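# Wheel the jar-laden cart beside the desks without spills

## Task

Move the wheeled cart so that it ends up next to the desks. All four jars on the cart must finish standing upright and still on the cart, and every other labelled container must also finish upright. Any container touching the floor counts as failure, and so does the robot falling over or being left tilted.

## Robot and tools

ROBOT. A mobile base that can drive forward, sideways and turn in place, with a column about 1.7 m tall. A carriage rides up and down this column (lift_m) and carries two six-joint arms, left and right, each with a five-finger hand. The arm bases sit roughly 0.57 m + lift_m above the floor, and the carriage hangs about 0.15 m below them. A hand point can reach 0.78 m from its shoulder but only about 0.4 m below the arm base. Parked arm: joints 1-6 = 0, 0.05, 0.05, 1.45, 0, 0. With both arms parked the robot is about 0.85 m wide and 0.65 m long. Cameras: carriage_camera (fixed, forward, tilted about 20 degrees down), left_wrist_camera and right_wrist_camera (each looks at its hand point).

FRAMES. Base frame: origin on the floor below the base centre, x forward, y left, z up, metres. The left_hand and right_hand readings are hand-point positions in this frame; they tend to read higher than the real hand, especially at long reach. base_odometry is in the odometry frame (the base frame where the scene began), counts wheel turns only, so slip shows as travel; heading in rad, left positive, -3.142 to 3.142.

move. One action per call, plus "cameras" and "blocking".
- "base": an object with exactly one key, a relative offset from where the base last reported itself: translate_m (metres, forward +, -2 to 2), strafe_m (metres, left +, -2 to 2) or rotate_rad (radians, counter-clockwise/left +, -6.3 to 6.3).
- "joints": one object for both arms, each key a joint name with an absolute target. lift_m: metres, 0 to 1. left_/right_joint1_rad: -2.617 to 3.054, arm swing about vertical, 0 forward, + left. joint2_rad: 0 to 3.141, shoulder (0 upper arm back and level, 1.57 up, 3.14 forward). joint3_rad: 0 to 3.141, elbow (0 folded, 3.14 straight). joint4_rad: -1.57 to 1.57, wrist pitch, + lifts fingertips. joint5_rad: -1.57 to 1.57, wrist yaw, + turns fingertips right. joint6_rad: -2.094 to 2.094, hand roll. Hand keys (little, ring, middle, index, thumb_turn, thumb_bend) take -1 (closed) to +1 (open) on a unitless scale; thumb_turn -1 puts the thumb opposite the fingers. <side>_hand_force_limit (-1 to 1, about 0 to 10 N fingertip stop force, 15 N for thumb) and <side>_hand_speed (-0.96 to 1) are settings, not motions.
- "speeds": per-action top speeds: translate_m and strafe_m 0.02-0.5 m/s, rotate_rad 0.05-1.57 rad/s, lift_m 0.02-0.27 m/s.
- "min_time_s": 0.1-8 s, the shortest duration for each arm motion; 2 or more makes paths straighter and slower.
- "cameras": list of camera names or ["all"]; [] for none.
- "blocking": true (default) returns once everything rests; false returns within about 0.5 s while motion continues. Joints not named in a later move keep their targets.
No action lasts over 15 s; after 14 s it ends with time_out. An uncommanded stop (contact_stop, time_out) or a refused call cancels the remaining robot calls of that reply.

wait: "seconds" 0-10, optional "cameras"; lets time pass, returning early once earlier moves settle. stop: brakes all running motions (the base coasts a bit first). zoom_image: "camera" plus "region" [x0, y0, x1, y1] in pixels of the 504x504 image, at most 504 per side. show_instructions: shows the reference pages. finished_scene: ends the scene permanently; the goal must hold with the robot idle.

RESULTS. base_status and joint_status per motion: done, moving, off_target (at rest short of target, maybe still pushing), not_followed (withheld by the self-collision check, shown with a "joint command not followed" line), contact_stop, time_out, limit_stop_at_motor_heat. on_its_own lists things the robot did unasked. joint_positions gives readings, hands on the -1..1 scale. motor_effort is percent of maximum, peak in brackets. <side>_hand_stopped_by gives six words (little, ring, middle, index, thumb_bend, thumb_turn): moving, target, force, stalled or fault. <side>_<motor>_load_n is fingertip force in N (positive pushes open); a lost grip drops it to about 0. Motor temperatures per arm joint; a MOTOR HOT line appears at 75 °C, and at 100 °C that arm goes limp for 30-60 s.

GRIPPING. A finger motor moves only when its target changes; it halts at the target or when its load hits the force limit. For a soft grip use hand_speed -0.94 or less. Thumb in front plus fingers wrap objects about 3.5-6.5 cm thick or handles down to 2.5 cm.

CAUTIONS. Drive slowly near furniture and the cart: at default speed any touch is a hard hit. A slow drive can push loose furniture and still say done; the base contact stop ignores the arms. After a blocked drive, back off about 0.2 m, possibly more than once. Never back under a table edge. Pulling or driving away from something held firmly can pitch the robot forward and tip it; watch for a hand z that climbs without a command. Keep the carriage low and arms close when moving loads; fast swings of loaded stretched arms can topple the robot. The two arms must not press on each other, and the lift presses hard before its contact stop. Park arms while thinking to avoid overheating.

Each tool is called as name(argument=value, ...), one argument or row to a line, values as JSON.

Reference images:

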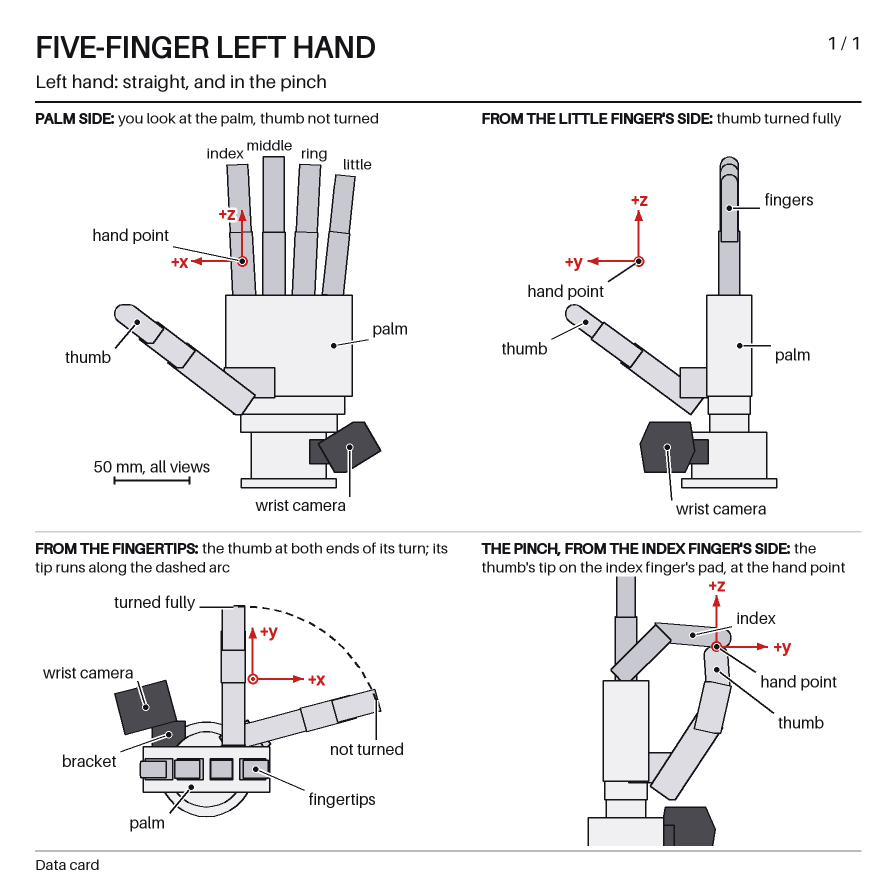

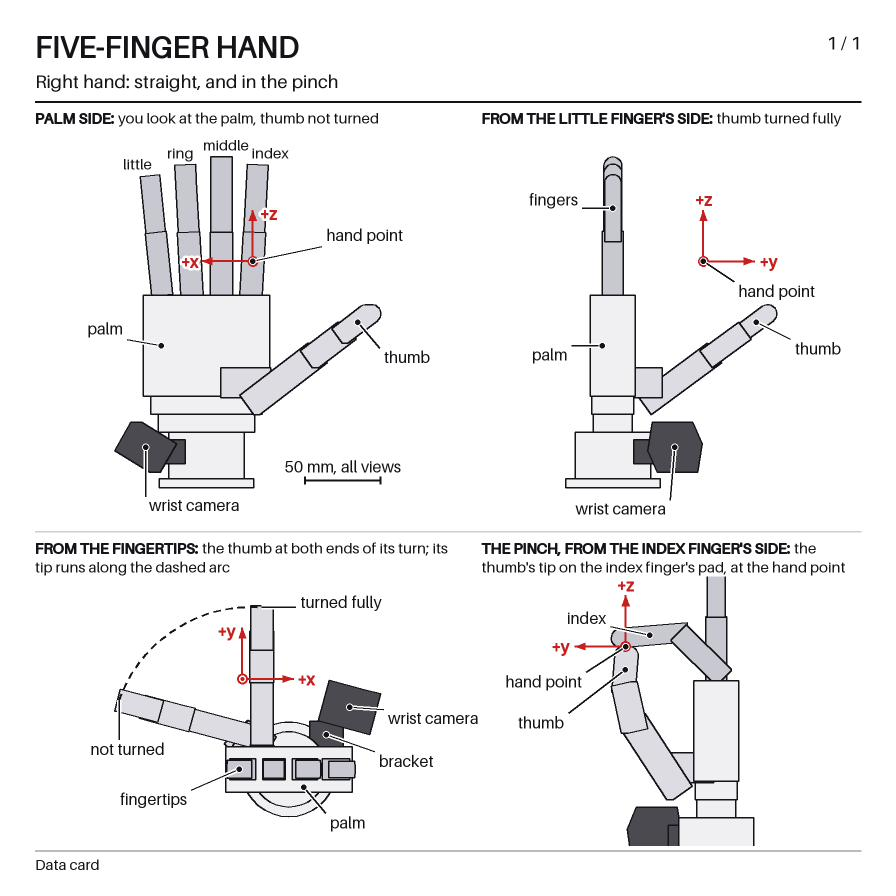

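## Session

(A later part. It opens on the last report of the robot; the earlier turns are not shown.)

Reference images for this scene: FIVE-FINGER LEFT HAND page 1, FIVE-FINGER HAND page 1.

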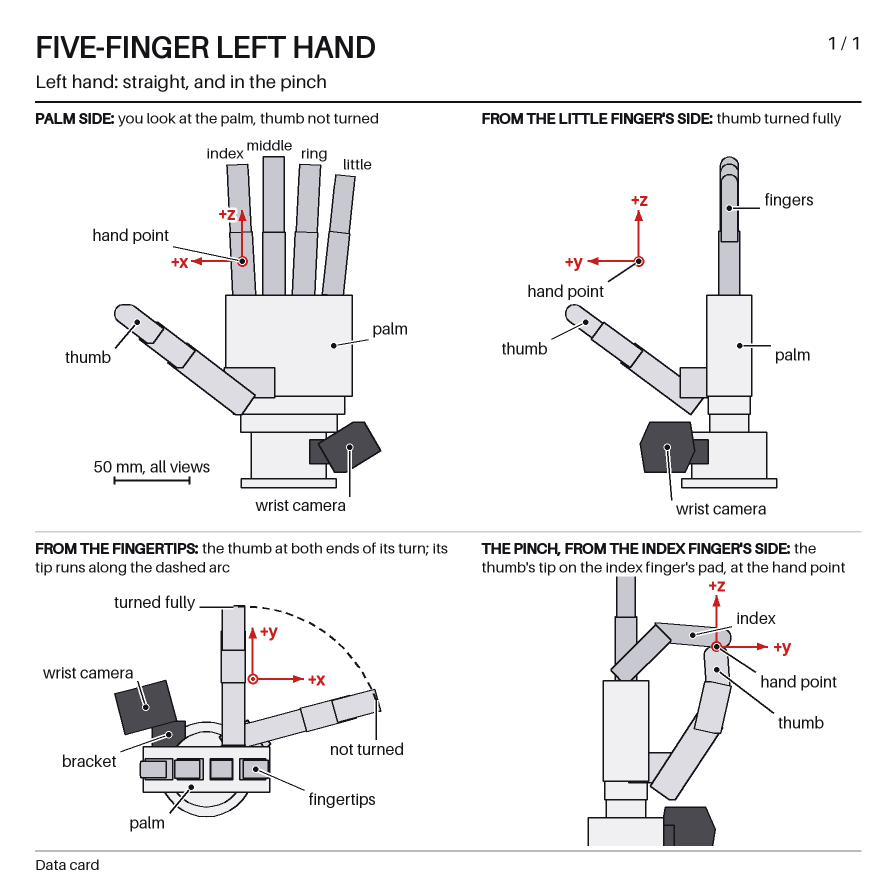

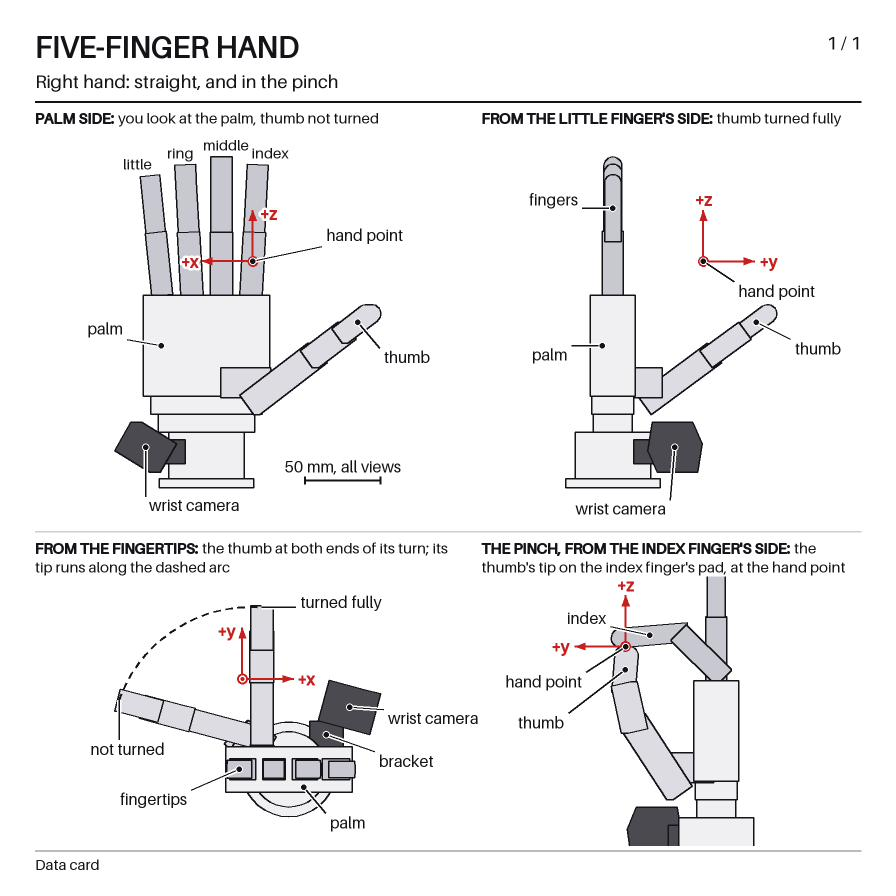

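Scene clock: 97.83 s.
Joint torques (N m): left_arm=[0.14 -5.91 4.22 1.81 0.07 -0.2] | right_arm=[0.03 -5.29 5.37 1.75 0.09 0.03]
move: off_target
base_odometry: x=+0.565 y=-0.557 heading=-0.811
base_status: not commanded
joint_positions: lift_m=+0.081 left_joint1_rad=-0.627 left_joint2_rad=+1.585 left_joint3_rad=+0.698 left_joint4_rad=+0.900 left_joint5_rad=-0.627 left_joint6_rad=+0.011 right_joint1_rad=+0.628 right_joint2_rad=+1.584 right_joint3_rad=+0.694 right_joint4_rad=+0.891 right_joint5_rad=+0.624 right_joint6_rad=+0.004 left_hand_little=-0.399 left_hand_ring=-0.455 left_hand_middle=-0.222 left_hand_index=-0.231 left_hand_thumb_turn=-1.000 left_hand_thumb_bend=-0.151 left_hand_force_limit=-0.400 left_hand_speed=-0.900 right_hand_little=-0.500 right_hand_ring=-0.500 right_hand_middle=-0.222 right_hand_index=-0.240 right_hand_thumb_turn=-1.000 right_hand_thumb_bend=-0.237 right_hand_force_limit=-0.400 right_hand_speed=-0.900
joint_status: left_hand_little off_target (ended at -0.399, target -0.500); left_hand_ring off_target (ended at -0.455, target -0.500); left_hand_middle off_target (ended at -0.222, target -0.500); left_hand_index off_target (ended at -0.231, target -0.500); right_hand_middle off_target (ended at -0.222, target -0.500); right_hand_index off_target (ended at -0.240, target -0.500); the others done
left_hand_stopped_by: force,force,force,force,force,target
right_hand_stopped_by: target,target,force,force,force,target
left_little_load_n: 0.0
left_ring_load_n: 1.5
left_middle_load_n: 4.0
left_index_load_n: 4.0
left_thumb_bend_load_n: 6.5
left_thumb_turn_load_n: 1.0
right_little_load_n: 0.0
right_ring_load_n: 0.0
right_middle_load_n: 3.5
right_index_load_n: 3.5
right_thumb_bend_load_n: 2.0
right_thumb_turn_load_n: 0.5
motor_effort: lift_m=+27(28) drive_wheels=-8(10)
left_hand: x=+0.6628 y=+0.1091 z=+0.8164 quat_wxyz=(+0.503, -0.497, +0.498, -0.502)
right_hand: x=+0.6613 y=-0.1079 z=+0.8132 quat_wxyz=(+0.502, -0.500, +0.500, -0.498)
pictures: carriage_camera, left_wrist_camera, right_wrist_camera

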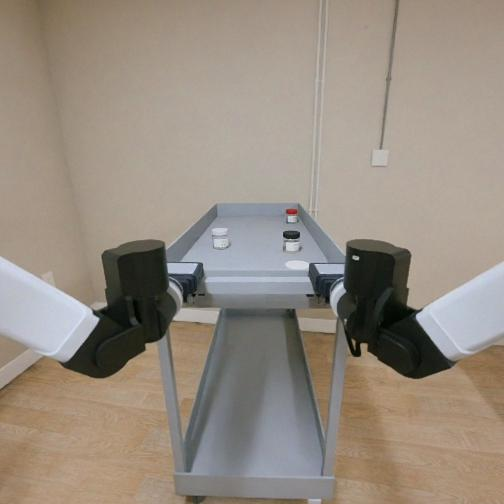

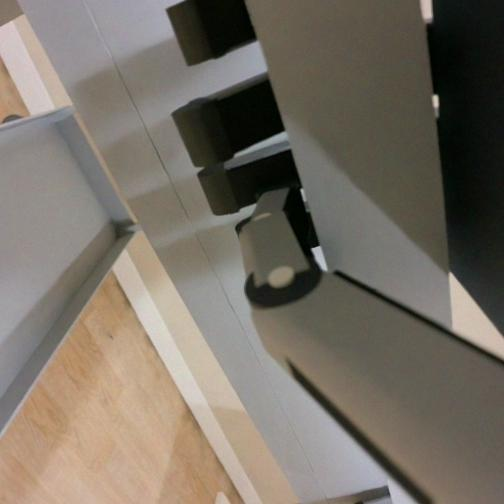

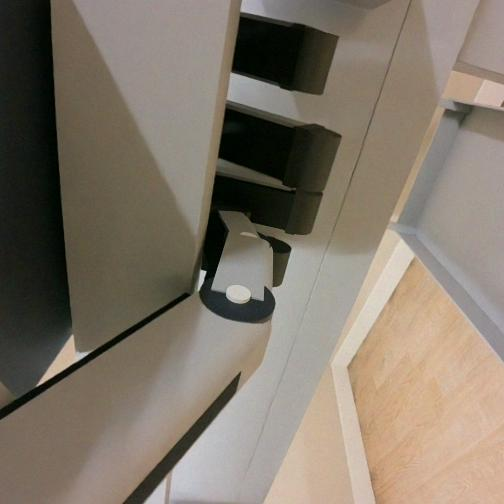

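move(
  joints={"left_hand_index": -0.7, "left_hand_middle": -0.7, "left_hand_ring": -0.7, "left_hand_little": -0.7, "right_hand_index": -0.7, "right_hand_middle": -0.7, "right_hand_ring": -0.7, "right_hand_little": -0.7, "left_hand_thumb_bend": -0.8, "right_hand_thumb_bend": -0.8, "left_hand_force_limit": 0.1, "right_hand_force_limit": 0.1},
)

move(
  base={"translate_m": -0.08},
  speeds={"translate_m": 0.04},
  cameras=["all"],
)

Scene clock: 99.30 s.
Joint torques (N m): left_arm=[0.01 -6.22 4.21 1.95 0.01 -0.07] | right_arm=[-0.34 -5.29 5.41 1.73 0.03 0.03]
move: off_target
base_odometry: x=+0.565 y=-0.557 heading=-0.811
base_status: not commanded
joint_positions: lift_m=+0.081 left_joint1_rad=-0.625 left_joint2_rad=+1.588 left_joint3_rad=+0.698 left_joint4_rad=+0.887 left_joint5_rad=-0.622 left_joint6_rad=+0.000 right_joint1_rad=+0.631 right_joint2_rad=+1.584 right_joint3_rad=+0.694 right_joint4_rad=+0.891 right_joint5_rad=+0.630 right_joint6_rad=+0.004 left_hand_little=-0.658 left_hand_ring=-0.649 left_hand_middle=-0.238 left_hand_index=-0.239 left_hand_thumb_turn=-1.000 left_hand_thumb_bend=-0.156 left_hand_force_limit=+0.100 left_hand_speed=-0.900 right_hand_little=-0.700 right_hand_ring=-0.700 right_hand_middle=-0.238 right_hand_index=-0.266 right_hand_thumb_turn=-1.000 right_hand_thumb_bend=-0.285 right_hand_force_limit=+0.100 right_hand_speed=-0.900
joint_status: left_hand_little off_target (ended at -0.658, target -0.700); left_hand_ring off_target (ended at -0.649, target -0.700); left_hand_middle off_target (ended at -0.238, target -0.700); left_hand_index off_target (ended at -0.239, target -0.700); left_hand_thumb_bend off_target (ended at -0.156, target -0.800); right_hand_middle off_target (ended at -0.238, target -0.700); right_hand_index off_target (ended at -0.266, target -0.700); right_hand_thumb_bend off_target (ended at -0.285, target -0.800); the others done
left_hand_stopped_by: force,force,force,force,force,target
right_hand_stopped_by: target,target,force,force,force,target
left_little_load_n: 5.0
left_ring_load_n: 1.5
left_middle_load_n: 7.5
left_index_load_n: 5.5
left_thumb_bend_load_n: 8.0
left_thumb_turn_load_n: 1.0
right_little_load_n: 0.0
right_ring_load_n: 0.0
right_middle_load_n: 6.0
right_index_load_n: 6.5
right_thumb_bend_load_n: 8.5
right_thumb_turn_load_n: 0.5
motor_effort: lift_m=+28(28) drive_wheels=-7(9)
left_hand: x=+0.6625 y=+0.1085 z=+0.8119 quat_wxyz=(+0.499, -0.500, +0.502, -0.499)
right_hand: x=+0.6607 y=-0.1074 z=+0.8132 quat_wxyz=(+0.502, -0.499, +0.501, -0.498)
pictures: none

Scene clock: 101.83 s.
Joint torques (N m): left_arm=[-0.18 -6.46 4.26 1.96 0.03 -0.06] | right_arm=[-0.59 -5.31 5.44 1.75 0.03 0.04]
move: done
base_odometry: x=+0.510 y=-0.499 heading=-0.811
base_status: done
joint_positions: lift_m=+0.081 left_joint1_rad=-0.622 left_joint2_rad=+1.591 left_joint3_rad=+0.698 left_joint4_rad=+0.889 left_joint5_rad=-0.624 left_joint6_rad=-0.001 right_joint1_rad=+0.635 right_joint2_rad=+1.584 right_joint3_rad=+0.694 right_joint4_rad=+0.891 right_joint5_rad=+0.631 right_joint6_rad=+0.004 left_hand_little=-0.658 left_hand_ring=-0.649 left_hand_middle=-0.238 left_hand_index=-0.239 left_hand_thumb_turn=-1.000 left_hand_thumb_bend=-0.156 left_hand_force_limit=+0.100 left_hand_speed=-0.900 right_hand_little=-0.700 right_hand_ring=-0.700 right_hand_middle=-0.238 right_hand_index=-0.266 right_hand_thumb_turn=-1.000 right_hand_thumb_bend=-0.285 right_hand_force_limit=+0.100 right_hand_speed=-0.900
joint_status: not commanded
left_hand_stopped_by: force,force,force,force,force,target
right_hand_stopped_by: target,target,force,force,force,target
left_little_load_n: 2.5
left_ring_load_n: 0.0
left_middle_load_n: 7.0
left_index_load_n: 6.0
left_thumb_bend_load_n: 8.0
left_thumb_turn_load_n: 1.0
right_little_load_n: 0.0
right_ring_load_n: 0.0
right_middle_load_n: 6.0
right_index_load_n: 6.0
right_thumb_bend_load_n: 8.5
right_thumb_turn_load_n: 0.5
motor_effort: lift_m=+27(28) drive_wheels=-3(14)
left_hand: x=+0.6634 y=+0.1100 z=+0.8115 quat_wxyz=(+0.500, -0.501, +0.500, -0.498)
right_hand: x=+0.6600 y=-0.1060 z=+0.8133 quat_wxyz=(+0.503, -0.500, +0.500, -0.498)
pictures: carriage_camera, left_wrist_camera, right_wrist_camera

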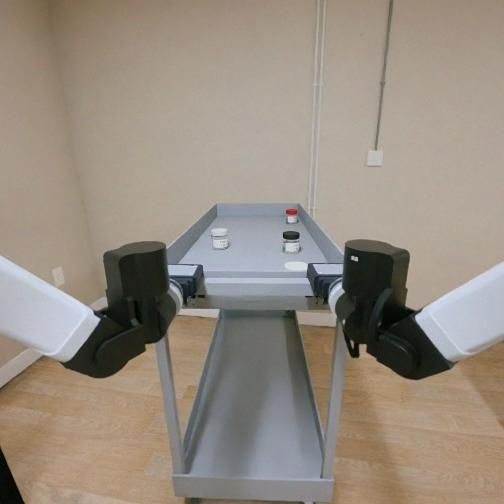

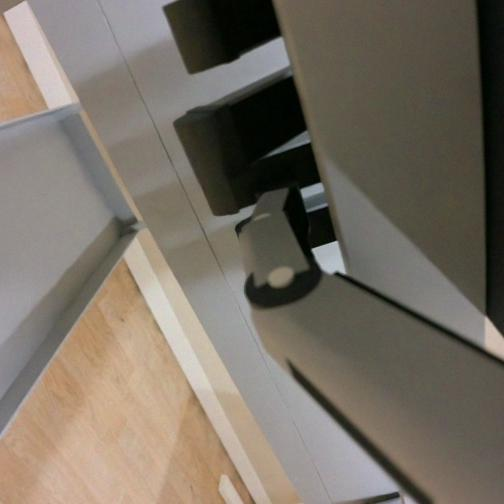

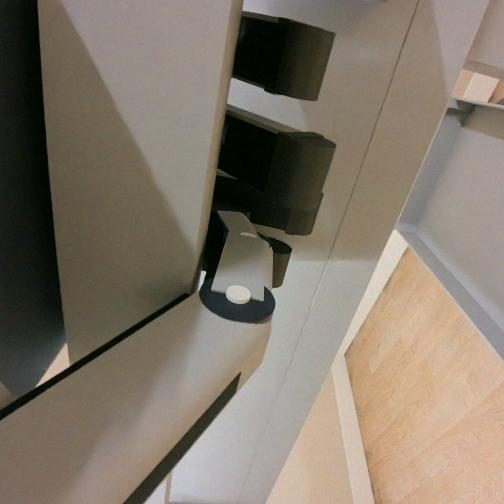

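move(
  base={"translate_m": -0.25},
  speeds={"translate_m": 0.07},
  cameras=["carriage_camera"],
)

move(
  base={"rotate_rad": -0.13},
  speeds={"rotate_rad": 0.06},
  cameras=["all"],
)

Scene clock: 106.60 s.
Joint torques (N m): left_arm=[0.84 -6.52 4.41 1.9 0.25 -0.04] | right_arm=[0.34 -5.68 5.41 1.78 0.34 0.02]
move: done
base_odometry: x=+0.337 y=-0.318 heading=-0.811
base_status: done
joint_positions: lift_m=+0.081 left_joint1_rad=-0.635 left_joint2_rad=+1.591 left_joint3_rad=+0.696 left_joint4_rad=+0.892 left_joint5_rad=-0.646 left_joint6_rad=-0.002 right_joint1_rad=+0.623 right_joint2_rad=+1.588 right_joint3_rad=+0.694 right_joint4_rad=+0.889 right_joint5_rad=+0.603 right_joint6_rad=+0.004 left_hand_little=-0.658 left_hand_ring=-0.649 left_hand_middle=-0.238 left_hand_index=-0.239 left_hand_thumb_turn=-1.000 left_hand_thumb_bend=-0.156 left_hand_force_limit=+0.100 left_hand_speed=-0.900 right_hand_little=-0.700 right_hand_ring=-0.700 right_hand_middle=-0.238 right_hand_index=-0.266 right_hand_thumb_turn=-1.000 right_hand_thumb_bend=-0.285 right_hand_force_limit=+0.100 right_hand_speed=-0.900
joint_status: not commanded
left_hand_stopped_by: force,force,force,force,force,target
right_hand_stopped_by: target,target,force,force,force,target
left_little_load_n: 0.0
left_ring_load_n: 0.0
left_middle_load_n: 7.0
left_index_load_n: 5.5
left_thumb_bend_load_n: 8.0
left_thumb_turn_load_n: 1.0
right_little_load_n: 1.5
right_ring_load_n: 1.5
right_middle_load_n: 6.0
right_index_load_n: 6.5
right_thumb_bend_load_n: 8.0
right_thumb_turn_load_n: 0.5
motor_effort: lift_m=+27(28) drive_wheels=-1(11)
left_hand: x=+0.6611 y=+0.1088 z=+0.8111 quat_wxyz=(+0.502, -0.503, +0.498, -0.497)
right_hand: x=+0.6615 y=-0.1056 z=+0.8110 quat_wxyz=(+0.504, -0.506, +0.496, -0.493)

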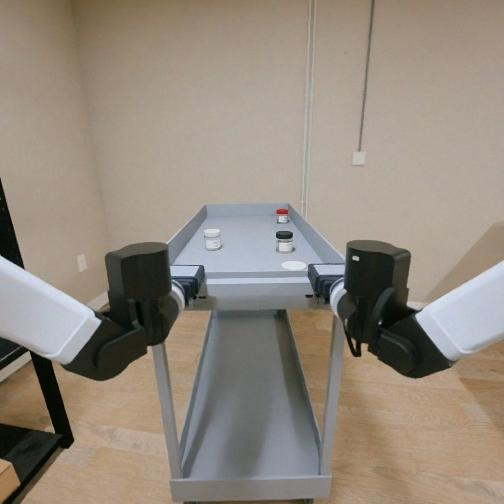

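Scene clock: 109.50 s.
Joint torques (N m): left_arm=[1.1 -6.42 4.7 1.87 0.13 -0.04] | right_arm=[-0.76 -6.06 5.45 1.67 0.14 0]
move: done
base_odometry: x=+0.337 y=-0.318 heading=-0.941
base_status: done
joint_positions: lift_m=+0.081 left_joint1_rad=-0.639 left_joint2_rad=+1.591 left_joint3_rad=+0.693 left_joint4_rad=+0.897 left_joint5_rad=-0.634 left_joint6_rad=-0.002 right_joint1_rad=+0.637 right_joint2_rad=+1.593 right_joint3_rad=+0.694 right_joint4_rad=+0.898 right_joint5_rad=+0.621 right_joint6_rad=+0.006 left_hand_little=-0.658 left_hand_ring=-0.649 left_hand_middle=-0.238 left_hand_index=-0.239 left_hand_thumb_turn=-1.000 left_hand_thumb_bend=-0.156 left_hand_force_limit=+0.100 left_hand_speed=-0.900 right_hand_little=-0.700 right_hand_ring=-0.700 right_hand_middle=-0.238 right_hand_index=-0.266 right_hand_thumb_turn=-1.000 right_hand_thumb_bend=-0.285 right_hand_force_limit=+0.100 right_hand_speed=-0.900
joint_status: not commanded
left_hand_stopped_by: force,force,force,force,force,target
right_hand_stopped_by: target,target,force,force,force,target
left_little_load_n: 0.0
left_ring_load_n: 0.0
left_middle_load_n: 7.5
left_index_load_n: 5.5
left_thumb_bend_load_n: 7.5
left_thumb_turn_load_n: 1.0
right_little_load_n: 0.0
right_ring_load_n: 0.0
right_middle_load_n: 5.5
right_index_load_n: 6.5
right_thumb_bend_load_n: 8.5
right_thumb_turn_load_n: 0.5
motor_effort: lift_m=+28(28) drive_wheels=-6(11)
left_hand: x=+0.6597 y=+0.1050 z=+0.8111 quat_wxyz=(+0.498, -0.499, +0.501, -0.501)
right_hand: x=+0.6599 y=-0.1027 z=+0.8111 quat_wxyz=(+0.505, -0.503, +0.497, -0.494)
pictures: carriage_camera, left_wrist_camera, right_wrist_camera

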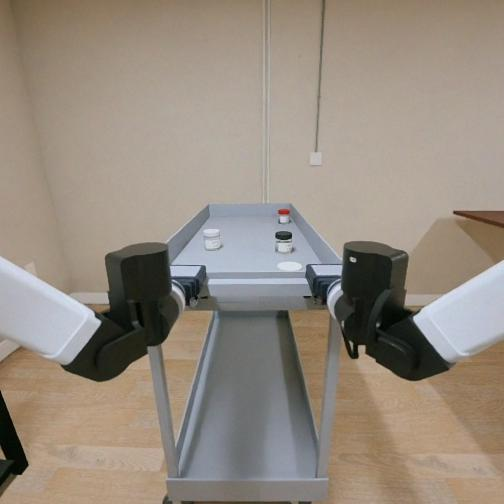

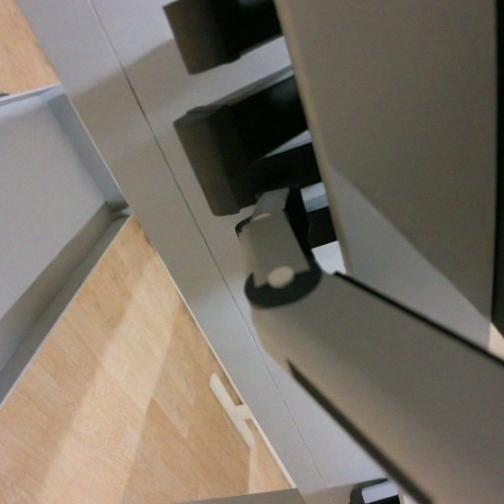

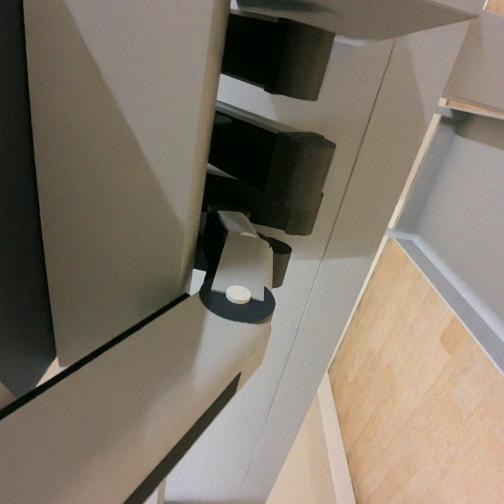

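zoom_image(
  camera="carriage_camera",
  region=[324, 180, 504, 360],
)

zoom_image(
  camera="carriage_camera",
  region=[0, 230, 180, 410],
)

Scaled by 2.800.

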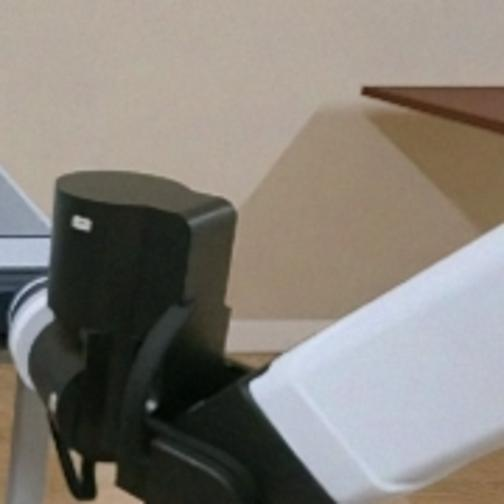

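Scaled by 2.800.

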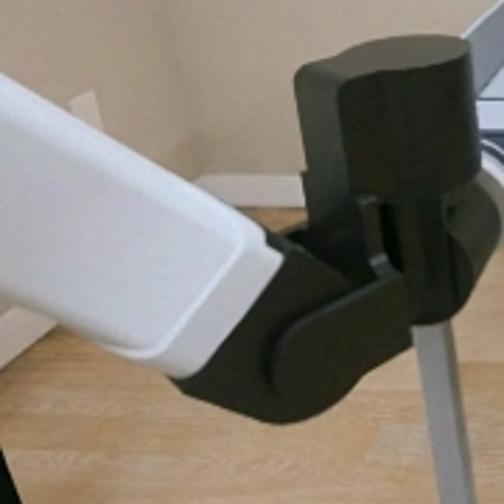

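move(
  base={"strafe_m": -0.3},
  speeds={"strafe_m": 0.07},
  cameras=["all"],
)

Scene clock: 114.83 s.
Joint torques (N m): left_arm=[1.07 -6.37 4.55 1.85 0.14 -0.05] | right_arm=[-0.58 -6.13 5.41 1.68 0.15 0]
move: done
base_odometry: x=+0.095 y=-0.494 heading=-0.942
base_status: done
joint_positions: lift_m=+0.081 left_joint1_rad=-0.639 left_joint2_rad=+1.591 left_joint3_rad=+0.693 left_joint4_rad=+0.897 left_joint5_rad=-0.636 left_joint6_rad=-0.002 right_joint1_rad=+0.635 right_joint2_rad=+1.593 right_joint3_rad=+0.694 right_joint4_rad=+0.899 right_joint5_rad=+0.619 right_joint6_rad=+0.006 left_hand_little=-0.658 left_hand_ring=-0.649 left_hand_middle=-0.238 left_hand_index=-0.239 left_hand_thumb_turn=-1.000 left_hand_thumb_bend=-0.156 left_hand_force_limit=+0.100 left_hand_speed=-0.900 right_hand_little=-0.700 right_hand_ring=-0.700 right_hand_middle=-0.238 right_hand_index=-0.266 right_hand_thumb_turn=-1.000 right_hand_thumb_bend=-0.285 right_hand_force_limit=+0.100 right_hand_speed=-0.900
joint_status: not commanded
left_hand_stopped_by: force,force,force,force,force,target
right_hand_stopped_by: target,target,force,force,force,target
left_little_load_n: 0.0
left_ring_load_n: 0.0
left_middle_load_n: 7.5
left_index_load_n: 5.5
left_thumb_bend_load_n: 8.0
left_thumb_turn_load_n: 1.0
right_little_load_n: 0.0
right_ring_load_n: 0.0
right_middle_load_n: 6.0
right_index_load_n: 6.5
right_thumb_bend_load_n: 8.5
right_thumb_turn_load_n: 0.5
motor_effort: lift_m=+27(28) drive_wheels=-9(17)
left_hand: x=+0.6598 y=+0.1052 z=+0.8112 quat_wxyz=(+0.499, -0.500, +0.501, -0.501)
right_hand: x=+0.6604 y=-0.1033 z=+0.8113 quat_wxyz=(+0.505, -0.502, +0.498, -0.495)
pictures: carriage_camera, left_wrist_camera, right_wrist_camera

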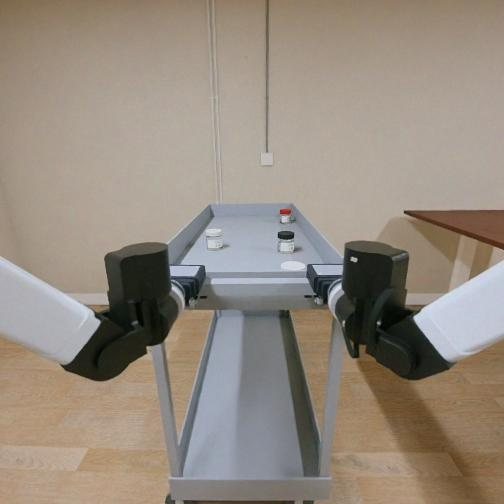

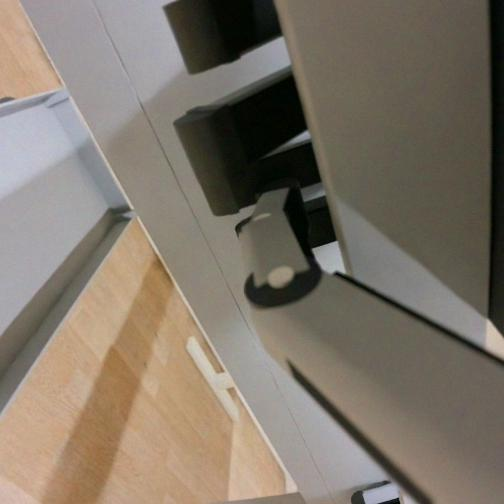

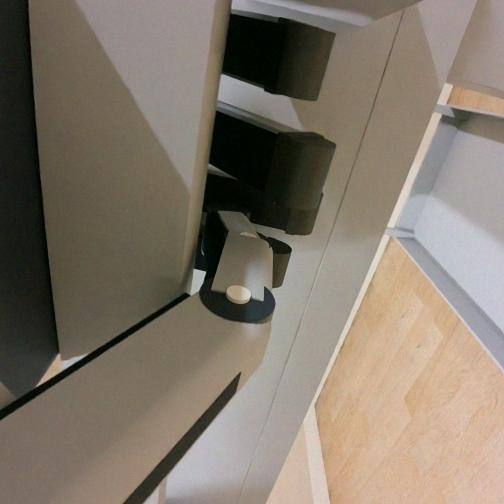

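zoom_image(
  camera="carriage_camera",
  region=[354, 160, 504, 310],
)

Scaled by 3.360.

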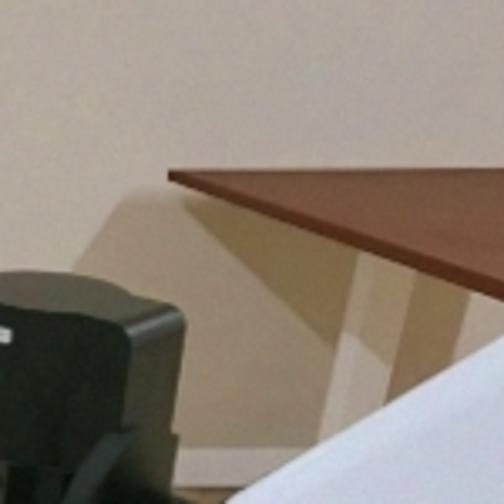

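move(
  joints={"left_hand_index": 0, "left_hand_middle": 0, "left_hand_ring": 0, "left_hand_little": 0, "right_hand_index": 0, "right_hand_middle": 0, "right_hand_ring": 0, "right_hand_little": 0, "left_hand_thumb_bend": 1, "right_hand_thumb_bend": 1, "left_hand_speed": -0.2, "right_hand_speed": -0.2},
)

move(
  joints={"lift_m": 0.18},
  speeds={"lift_m": 0.04},
  cameras=["all"],
)

Scene clock: 117.97 s.
Joint torques (N m): left_arm=[1.1 -6.06 4.82 1.85 0.15 -0.08] | right_arm=[-0.66 -6.12 5.42 1.65 0.12 0.13]
move: done
base_odometry: x=+0.095 y=-0.494 heading=-0.942
base_status: not commanded
joint_positions: lift_m=+0.081 left_joint1_rad=-0.639 left_joint2_rad=+1.588 left_joint3_rad=+0.691 left_joint4_rad=+0.898 left_joint5_rad=-0.636 left_joint6_rad=+0.000 right_joint1_rad=+0.636 right_joint2_rad=+1.593 right_joint3_rad=+0.693 right_joint4_rad=+0.902 right_joint5_rad=+0.623 right_joint6_rad=-0.006 left_hand_little=+0.000 left_hand_ring=+0.000 left_hand_middle=+0.000 left_hand_index=+0.000 left_hand_thumb_turn=-1.000 left_hand_thumb_bend=+1.000 left_hand_force_limit=+0.100 left_hand_speed=-0.200 right_hand_little=+0.000 right_hand_ring=+0.000 right_hand_middle=+0.000 right_hand_index=+0.000 right_hand_thumb_turn=-1.000 right_hand_thumb_bend=+1.000 right_hand_force_limit=+0.100 right_hand_speed=-0.200
joint_status: all done
left_hand_stopped_by: target,target,target,target,target,target
right_hand_stopped_by: target,target,target,target,target,target
left_little_load_n: 0.0
left_ring_load_n: 0.0
left_middle_load_n: 0.0
left_index_load_n: 0.0
left_thumb_bend_load_n: 0.0
left_thumb_turn_load_n: 0.0
right_little_load_n: 0.0
right_ring_load_n: 0.0
right_middle_load_n: -2.5
right_index_load_n: 0.0
right_thumb_bend_load_n: 0.0
right_thumb_turn_load_n: 0.0
motor_effort: lift_m=+27(28) drive_wheels=-8(10)
left_hand: x=+0.6595 y=+0.1058 z=+0.8118 quat_wxyz=(+0.500, -0.499, +0.500, -0.501)
right_hand: x=+0.6601 y=-0.1040 z=+0.8112 quat_wxyz=(+0.503, -0.504, +0.495, -0.498)
pictures: none

Scene clock: 120.83 s.
Joint torques (N m): left_arm=[1.07 -6.06 4.72 1.92 0.15 -0.08] | right_arm=[-0.68 -6.11 5.53 1.79 0.13 0.12]
move: done
base_odometry: x=+0.095 y=-0.494 heading=-0.942
base_status: not commanded
joint_positions: lift_m=+0.180 left_joint1_rad=-0.639 left_joint2_rad=+1.588 left_joint3_rad=+0.691 left_joint4_rad=+0.888 left_joint5_rad=-0.636 left_joint6_rad=+0.000 right_joint1_rad=+0.636 right_joint2_rad=+1.593 right_joint3_rad=+0.693 right_joint4_rad=+0.886 right_joint5_rad=+0.623 right_joint6_rad=-0.006 left_hand_little=+0.000 left_hand_ring=+0.000 left_hand_middle=+0.000 left_hand_index=+0.000 left_hand_thumb_turn=-1.000 left_hand_thumb_bend=+1.000 left_hand_force_limit=+0.100 left_hand_speed=-0.200 right_hand_little=+0.000 right_hand_ring=+0.000 right_hand_middle=+0.000 right_hand_index=+0.000 right_hand_thumb_turn=-1.000 right_hand_thumb_bend=+1.000 right_hand_force_limit=+0.100 right_hand_speed=-0.200
joint_status: all done
left_hand_stopped_by: target,target,target,target,target,target
right_hand_stopped_by: target,target,target,target,target,target
left_little_load_n: 0.0
left_ring_load_n: 0.0
left_middle_load_n: 0.0
left_index_load_n: 0.0
left_thumb_bend_load_n: 0.0
left_thumb_turn_load_n: 0.0
right_little_load_n: 0.0
right_ring_load_n: 0.0
right_middle_load_n: 0.0
right_index_load_n: 0.0
right_thumb_bend_load_n: 0.0
right_thumb_turn_load_n: 0.0
motor_effort: lift_m=+27(31) drive_wheels=-7(9)
left_hand: x=+0.6590 y=+0.1060 z=+0.9085 quat_wxyz=(+0.499, -0.500, +0.504, -0.498)
right_hand: x=+0.6593 y=-0.1046 z=+0.9063 quat_wxyz=(+0.497, -0.510, +0.496, -0.497)
pictures: carriage_camera, left_wrist_camera, right_wrist_camera

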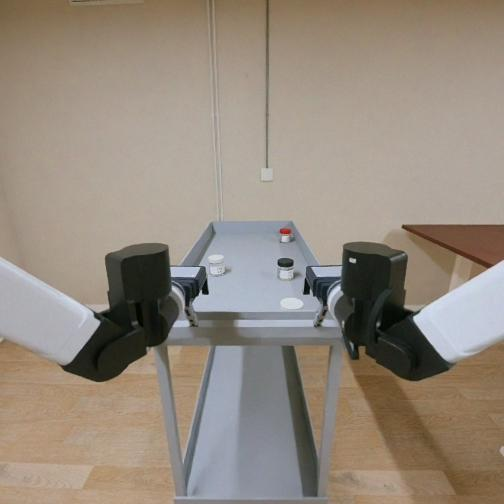

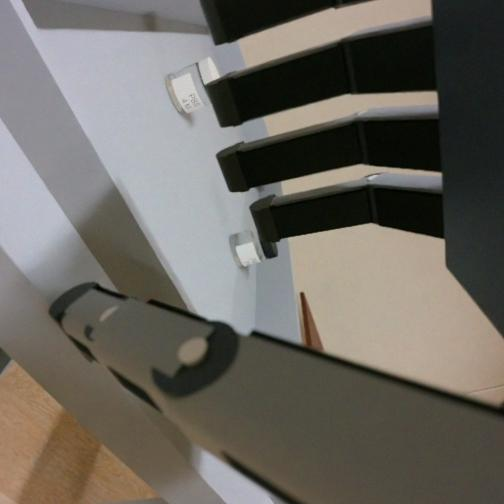

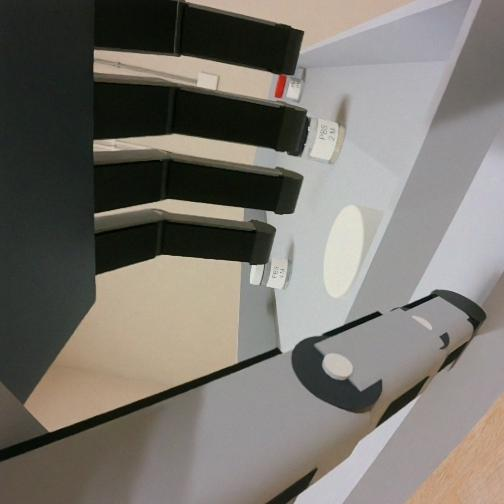

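move(
  base={"strafe_m": 0.25},
  speeds={"strafe_m": 0.15},
)

move(
  joints={"left_joint1_rad": -1.07, "left_joint2_rad": 2.25, "left_joint3_rad": 1.6, "left_joint4_rad": 0.65, "left_joint5_rad": -1.07, "left_joint6_rad": 0.01, "right_joint1_rad": -0.317, "right_joint2_rad": 1.41, "right_joint3_rad": 0.533, "right_joint4_rad": 0.88, "right_joint5_rad": -0.317, "right_joint6_rad": -0.005},
  min_time_s=4,
  cameras=["all"],
)

Scene clock: 123.57 s.
Joint torques (N m): left_arm=[0.98 -6.08 4.71 1.92 0.11 -0.08] | right_arm=[-0.5 -6.16 5.53 1.77 0.1 0.12]
move: done
base_odometry: x=+0.297 y=-0.347 heading=-0.943
base_status: done
joint_positions: lift_m=+0.180 left_joint1_rad=-0.636 left_joint2_rad=+1.588 left_joint3_rad=+0.691 left_joint4_rad=+0.890 left_joint5_rad=-0.633 left_joint6_rad=+0.000 right_joint1_rad=+0.633 right_joint2_rad=+1.593 right_joint3_rad=+0.693 right_joint4_rad=+0.891 right_joint5_rad=+0.625 right_joint6_rad=-0.006 left_hand_little=+0.000 left_hand_ring=+0.000 left_hand_middle=+0.000 left_hand_index=+0.000 left_hand_thumb_turn=-1.000 left_hand_thumb_bend=+1.000 left_hand_force_limit=+0.100 left_hand_speed=-0.200 right_hand_little=+0.000 right_hand_ring=+0.000 right_hand_middle=+0.000 right_hand_index=+0.000 right_hand_thumb_turn=-1.000 right_hand_thumb_bend=+1.000 right_hand_force_limit=+0.100 right_hand_speed=-0.200
joint_status: not commanded
left_hand_stopped_by: target,target,target,target,target,target
right_hand_stopped_by: target,target,target,target,target,target
left_little_load_n: 0.0
left_ring_load_n: 0.0
left_middle_load_n: 0.0
left_index_load_n: 0.0
left_thumb_bend_load_n: 0.0
left_thumb_turn_load_n: 0.0
right_little_load_n: 0.0
right_ring_load_n: 0.0
right_middle_load_n: 0.0
right_index_load_n: 0.0
right_thumb_bend_load_n: 0.0
right_thumb_turn_load_n: 0.0
motor_effort: lift_m=+27(28) drive_wheels=-9(15)
left_hand: x=+0.6595 y=+0.1063 z=+0.9090 quat_wxyz=(+0.499, -0.499, +0.503, -0.499)
right_hand: x=+0.6603 y=-0.1062 z=+0.9074 quat_wxyz=(+0.497, -0.507, +0.497, -0.499)
pictures: none

Scene clock: 127.87 s.
Joint torques (N m): left_arm=[-0.34 -9.96 7.57 1.47 0.04 0.06] | right_arm=[-0.72 -6.9 4.92 1.75 -0.12 0.07]
move: done
base_odometry: x=+0.297 y=-0.347 heading=-0.943
base_status: not commanded
joint_positions: lift_m=+0.180 left_joint1_rad=-1.060 left_joint2_rad=+2.231 left_joint3_rad=+1.568 left_joint4_rad=+0.660 left_joint5_rad=-1.065 left_joint6_rad=+0.001 right_joint1_rad=-0.312 right_joint2_rad=+1.433 right_joint3_rad=+0.545 right_joint4_rad=+0.883 right_joint5_rad=-0.304 right_joint6_rad=-0.005 left_hand_little=+0.000 left_hand_ring=+0.000 left_hand_middle=+0.000 left_hand_index=+0.000 left_hand_thumb_turn=-1.000 left_hand_thumb_bend=+1.000 left_hand_force_limit=+0.100 left_hand_speed=-0.200 right_hand_little=+0.000 right_hand_ring=+0.000 right_hand_middle=+0.000 right_hand_index=+0.000 right_hand_thumb_turn=-1.000 right_hand_thumb_bend=+1.000 right_hand_force_limit=+0.100 right_hand_speed=-0.200
joint_status: all done
left_hand_stopped_by: target,target,target,target,target,target
right_hand_stopped_by: target,target,target,target,target,target
left_little_load_n: 0.0
left_ring_load_n: 0.0
left_middle_load_n: 0.0
left_index_load_n: 0.0
left_thumb_bend_load_n: -0.5
left_thumb_turn_load_n: -0.5
right_little_load_n: 0.0
right_ring_load_n: 0.0
right_middle_load_n: 0.0
right_index_load_n: 0.0
right_thumb_bend_load_n: 0.0
right_thumb_turn_load_n: 0.0
motor_effort: lift_m=+28(28) drive_wheels=+8(12)
left_hand: x=+0.6576 y=-0.1385 z=+0.9049 quat_wxyz=(+0.502, -0.501, +0.500, -0.497)
right_hand: x=+0.6662 y=-0.3652 z=+0.9080 quat_wxyz=(+0.496, -0.500, +0.503, -0.501)
pictures: carriage_camera, left_wrist_camera, right_wrist_camera

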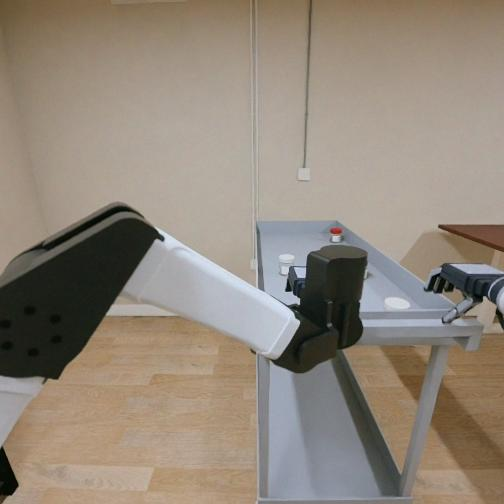

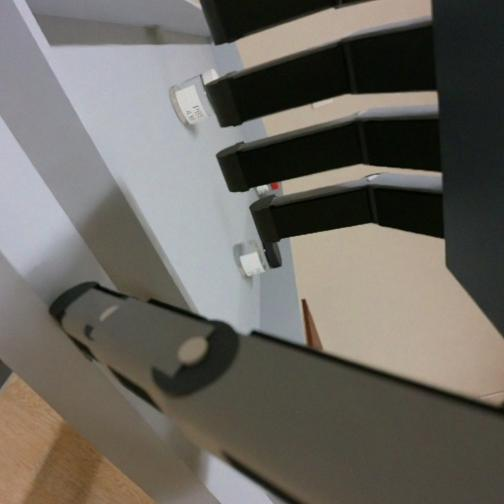

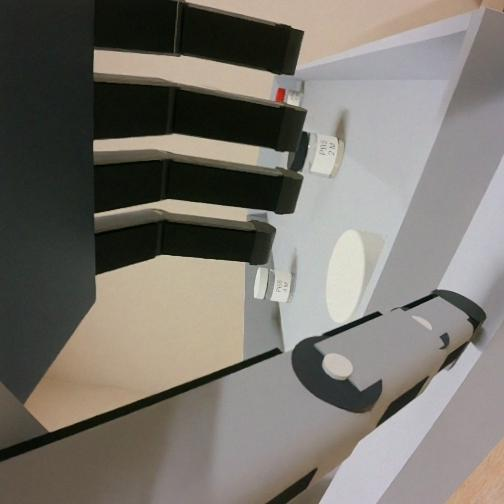

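move(
  joints={"right_joint1_rad": -0.278, "right_joint2_rad": 1.385, "right_joint3_rad": 0.515, "right_joint4_rad": 0.88, "right_joint5_rad": -0.285, "left_joint1_rad": -1.075, "left_joint5_rad": -1.075},
  min_time_s=1,
  cameras=["right_wrist_camera", "left_wrist_camera"],
)

Scene clock: 129.47 s.
Joint torques (N m): left_arm=[-0.16 -9.99 7.56 1.49 0.05 0.03] | right_arm=[0.23 -6.65 5.04 1.77 0.14 0.07]
move: done
base_odometry: x=+0.297 y=-0.347 heading=-0.943
base_status: not commanded
joint_positions: lift_m=+0.180 left_joint1_rad=-1.067 left_joint2_rad=+2.231 left_joint3_rad=+1.568 left_joint4_rad=+0.659 left_joint5_rad=-1.069 left_joint6_rad=+0.001 right_joint1_rad=-0.283 right_joint2_rad=+1.408 right_joint3_rad=+0.527 right_joint4_rad=+0.882 right_joint5_rad=-0.297 right_joint6_rad=-0.005 left_hand_little=+0.000 left_hand_ring=+0.000 left_hand_middle=+0.000 left_hand_index=+0.000 left_hand_thumb_turn=-1.000 left_hand_thumb_bend=+1.000 left_hand_force_limit=+0.100 left_hand_speed=-0.200 right_hand_little=+0.000 right_hand_ring=+0.000 right_hand_middle=+0.000 right_hand_index=+0.000 right_hand_thumb_turn=-1.000 right_hand_thumb_bend=+1.000 right_hand_force_limit=+0.100 right_hand_speed=-0.200
joint_status: all done
left_hand_stopped_by: target,target,target,target,target,target
right_hand_stopped_by: target,target,target,target,target,target
left_little_load_n: 0.0
left_ring_load_n: 0.0
left_middle_load_n: 0.0
left_index_load_n: 0.0
left_thumb_bend_load_n: 0.0
left_thumb_turn_load_n: 0.0
right_little_load_n: 0.0
right_ring_load_n: 0.0
right_middle_load_n: 0.0
right_index_load_n: 0.0
right_thumb_bend_load_n: -0.5
right_thumb_turn_load_n: 0.0
motor_effort: lift_m=+27(28) drive_wheels=+10(12)
left_hand: x=+0.6544 y=-0.1407 z=+0.9046 quat_wxyz=(+0.501, -0.500, +0.501, -0.498)
right_hand: x=+0.6627 y=-0.3526 z=+0.9101 quat_wxyz=(+0.502, -0.505, +0.495, -0.498)
pictures: left_wrist_camera, right_wrist_camera

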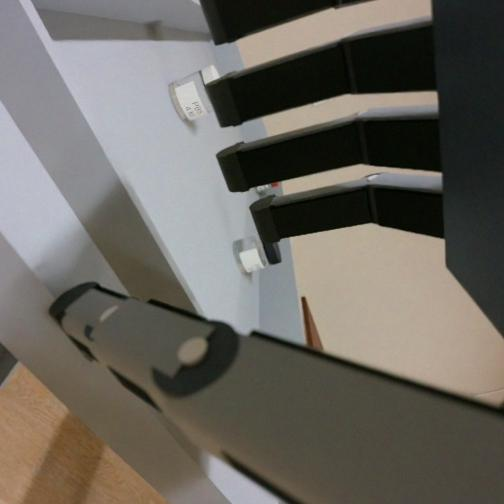

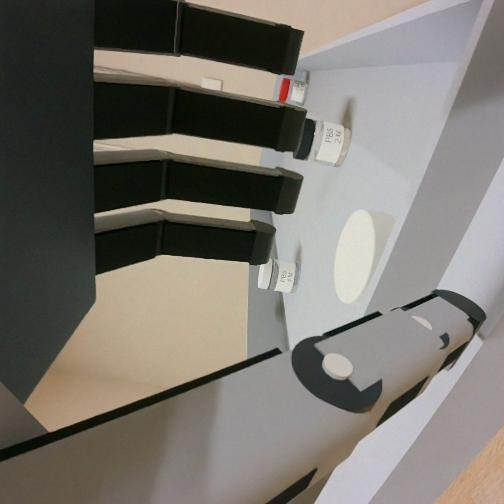

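move(
  joints={"right_joint3_rad": 0.495, "right_joint4_rad": 0.895, "right_joint5_rad": -0.28, "left_joint1_rad": -1.06, "left_joint3_rad": 1.625, "left_joint4_rad": 0.625, "left_joint5_rad": -1.065},
  min_time_s=1,
)

Scene clock: 131.37 s.
Joint torques (N m): left_arm=[1.05 -9.98 7.84 1.53 0.13 0.03] | right_arm=[0.13 -6.54 4.9 1.91 0.14 0.07]
move: done
base_odometry: x=+0.297 y=-0.347 heading=-0.943
base_status: not commanded
joint_positions: lift_m=+0.180 left_joint1_rad=-1.067 left_joint2_rad=+2.231 left_joint3_rad=+1.591 left_joint4_rad=+0.629 left_joint5_rad=-1.069 left_joint6_rad=+0.001 right_joint1_rad=-0.283 right_joint2_rad=+1.407 right_joint3_rad=+0.506 right_joint4_rad=+0.882 right_joint5_rad=-0.292 right_joint6_rad=-0.005 left_hand_little=+0.000 left_hand_ring=+0.000 left_hand_middle=+0.000 left_hand_index=+0.000 left_hand_thumb_turn=-1.000 left_hand_thumb_bend=+1.000 left_hand_force_limit=+0.100 left_hand_speed=-0.200 right_hand_little=+0.000 right_hand_ring=+0.000 right_hand_middle=+0.000 right_hand_index=+0.000 right_hand_thumb_turn=-1.000 right_hand_thumb_bend=+1.000 right_hand_force_limit=+0.100 right_hand_speed=-0.200
joint_status: all done
left_hand_stopped_by: target,target,target,target,target,target
right_hand_stopped_by: target,target,target,target,target,target
left_little_load_n: 0.0
left_ring_load_n: 0.0
left_middle_load_n: 0.0
left_index_load_n: 0.0
left_thumb_bend_load_n: 0.0
left_thumb_turn_load_n: 0.0
right_little_load_n: 0.0
right_ring_load_n: 0.0
right_middle_load_n: 0.0
right_index_load_n: 0.0
right_thumb_bend_load_n: 0.0
right_thumb_turn_load_n: 0.0
motor_effort: lift_m=+27(28) drive_wheels=+11(12)
left_hand: x=+0.6553 y=-0.1424 z=+0.9087 quat_wxyz=(+0.502, -0.499, +0.503, -0.495)
right_hand: x=+0.6587 y=-0.3524 z=+0.9013 quat_wxyz=(+0.498, -0.507, +0.503, -0.493)
pictures: none


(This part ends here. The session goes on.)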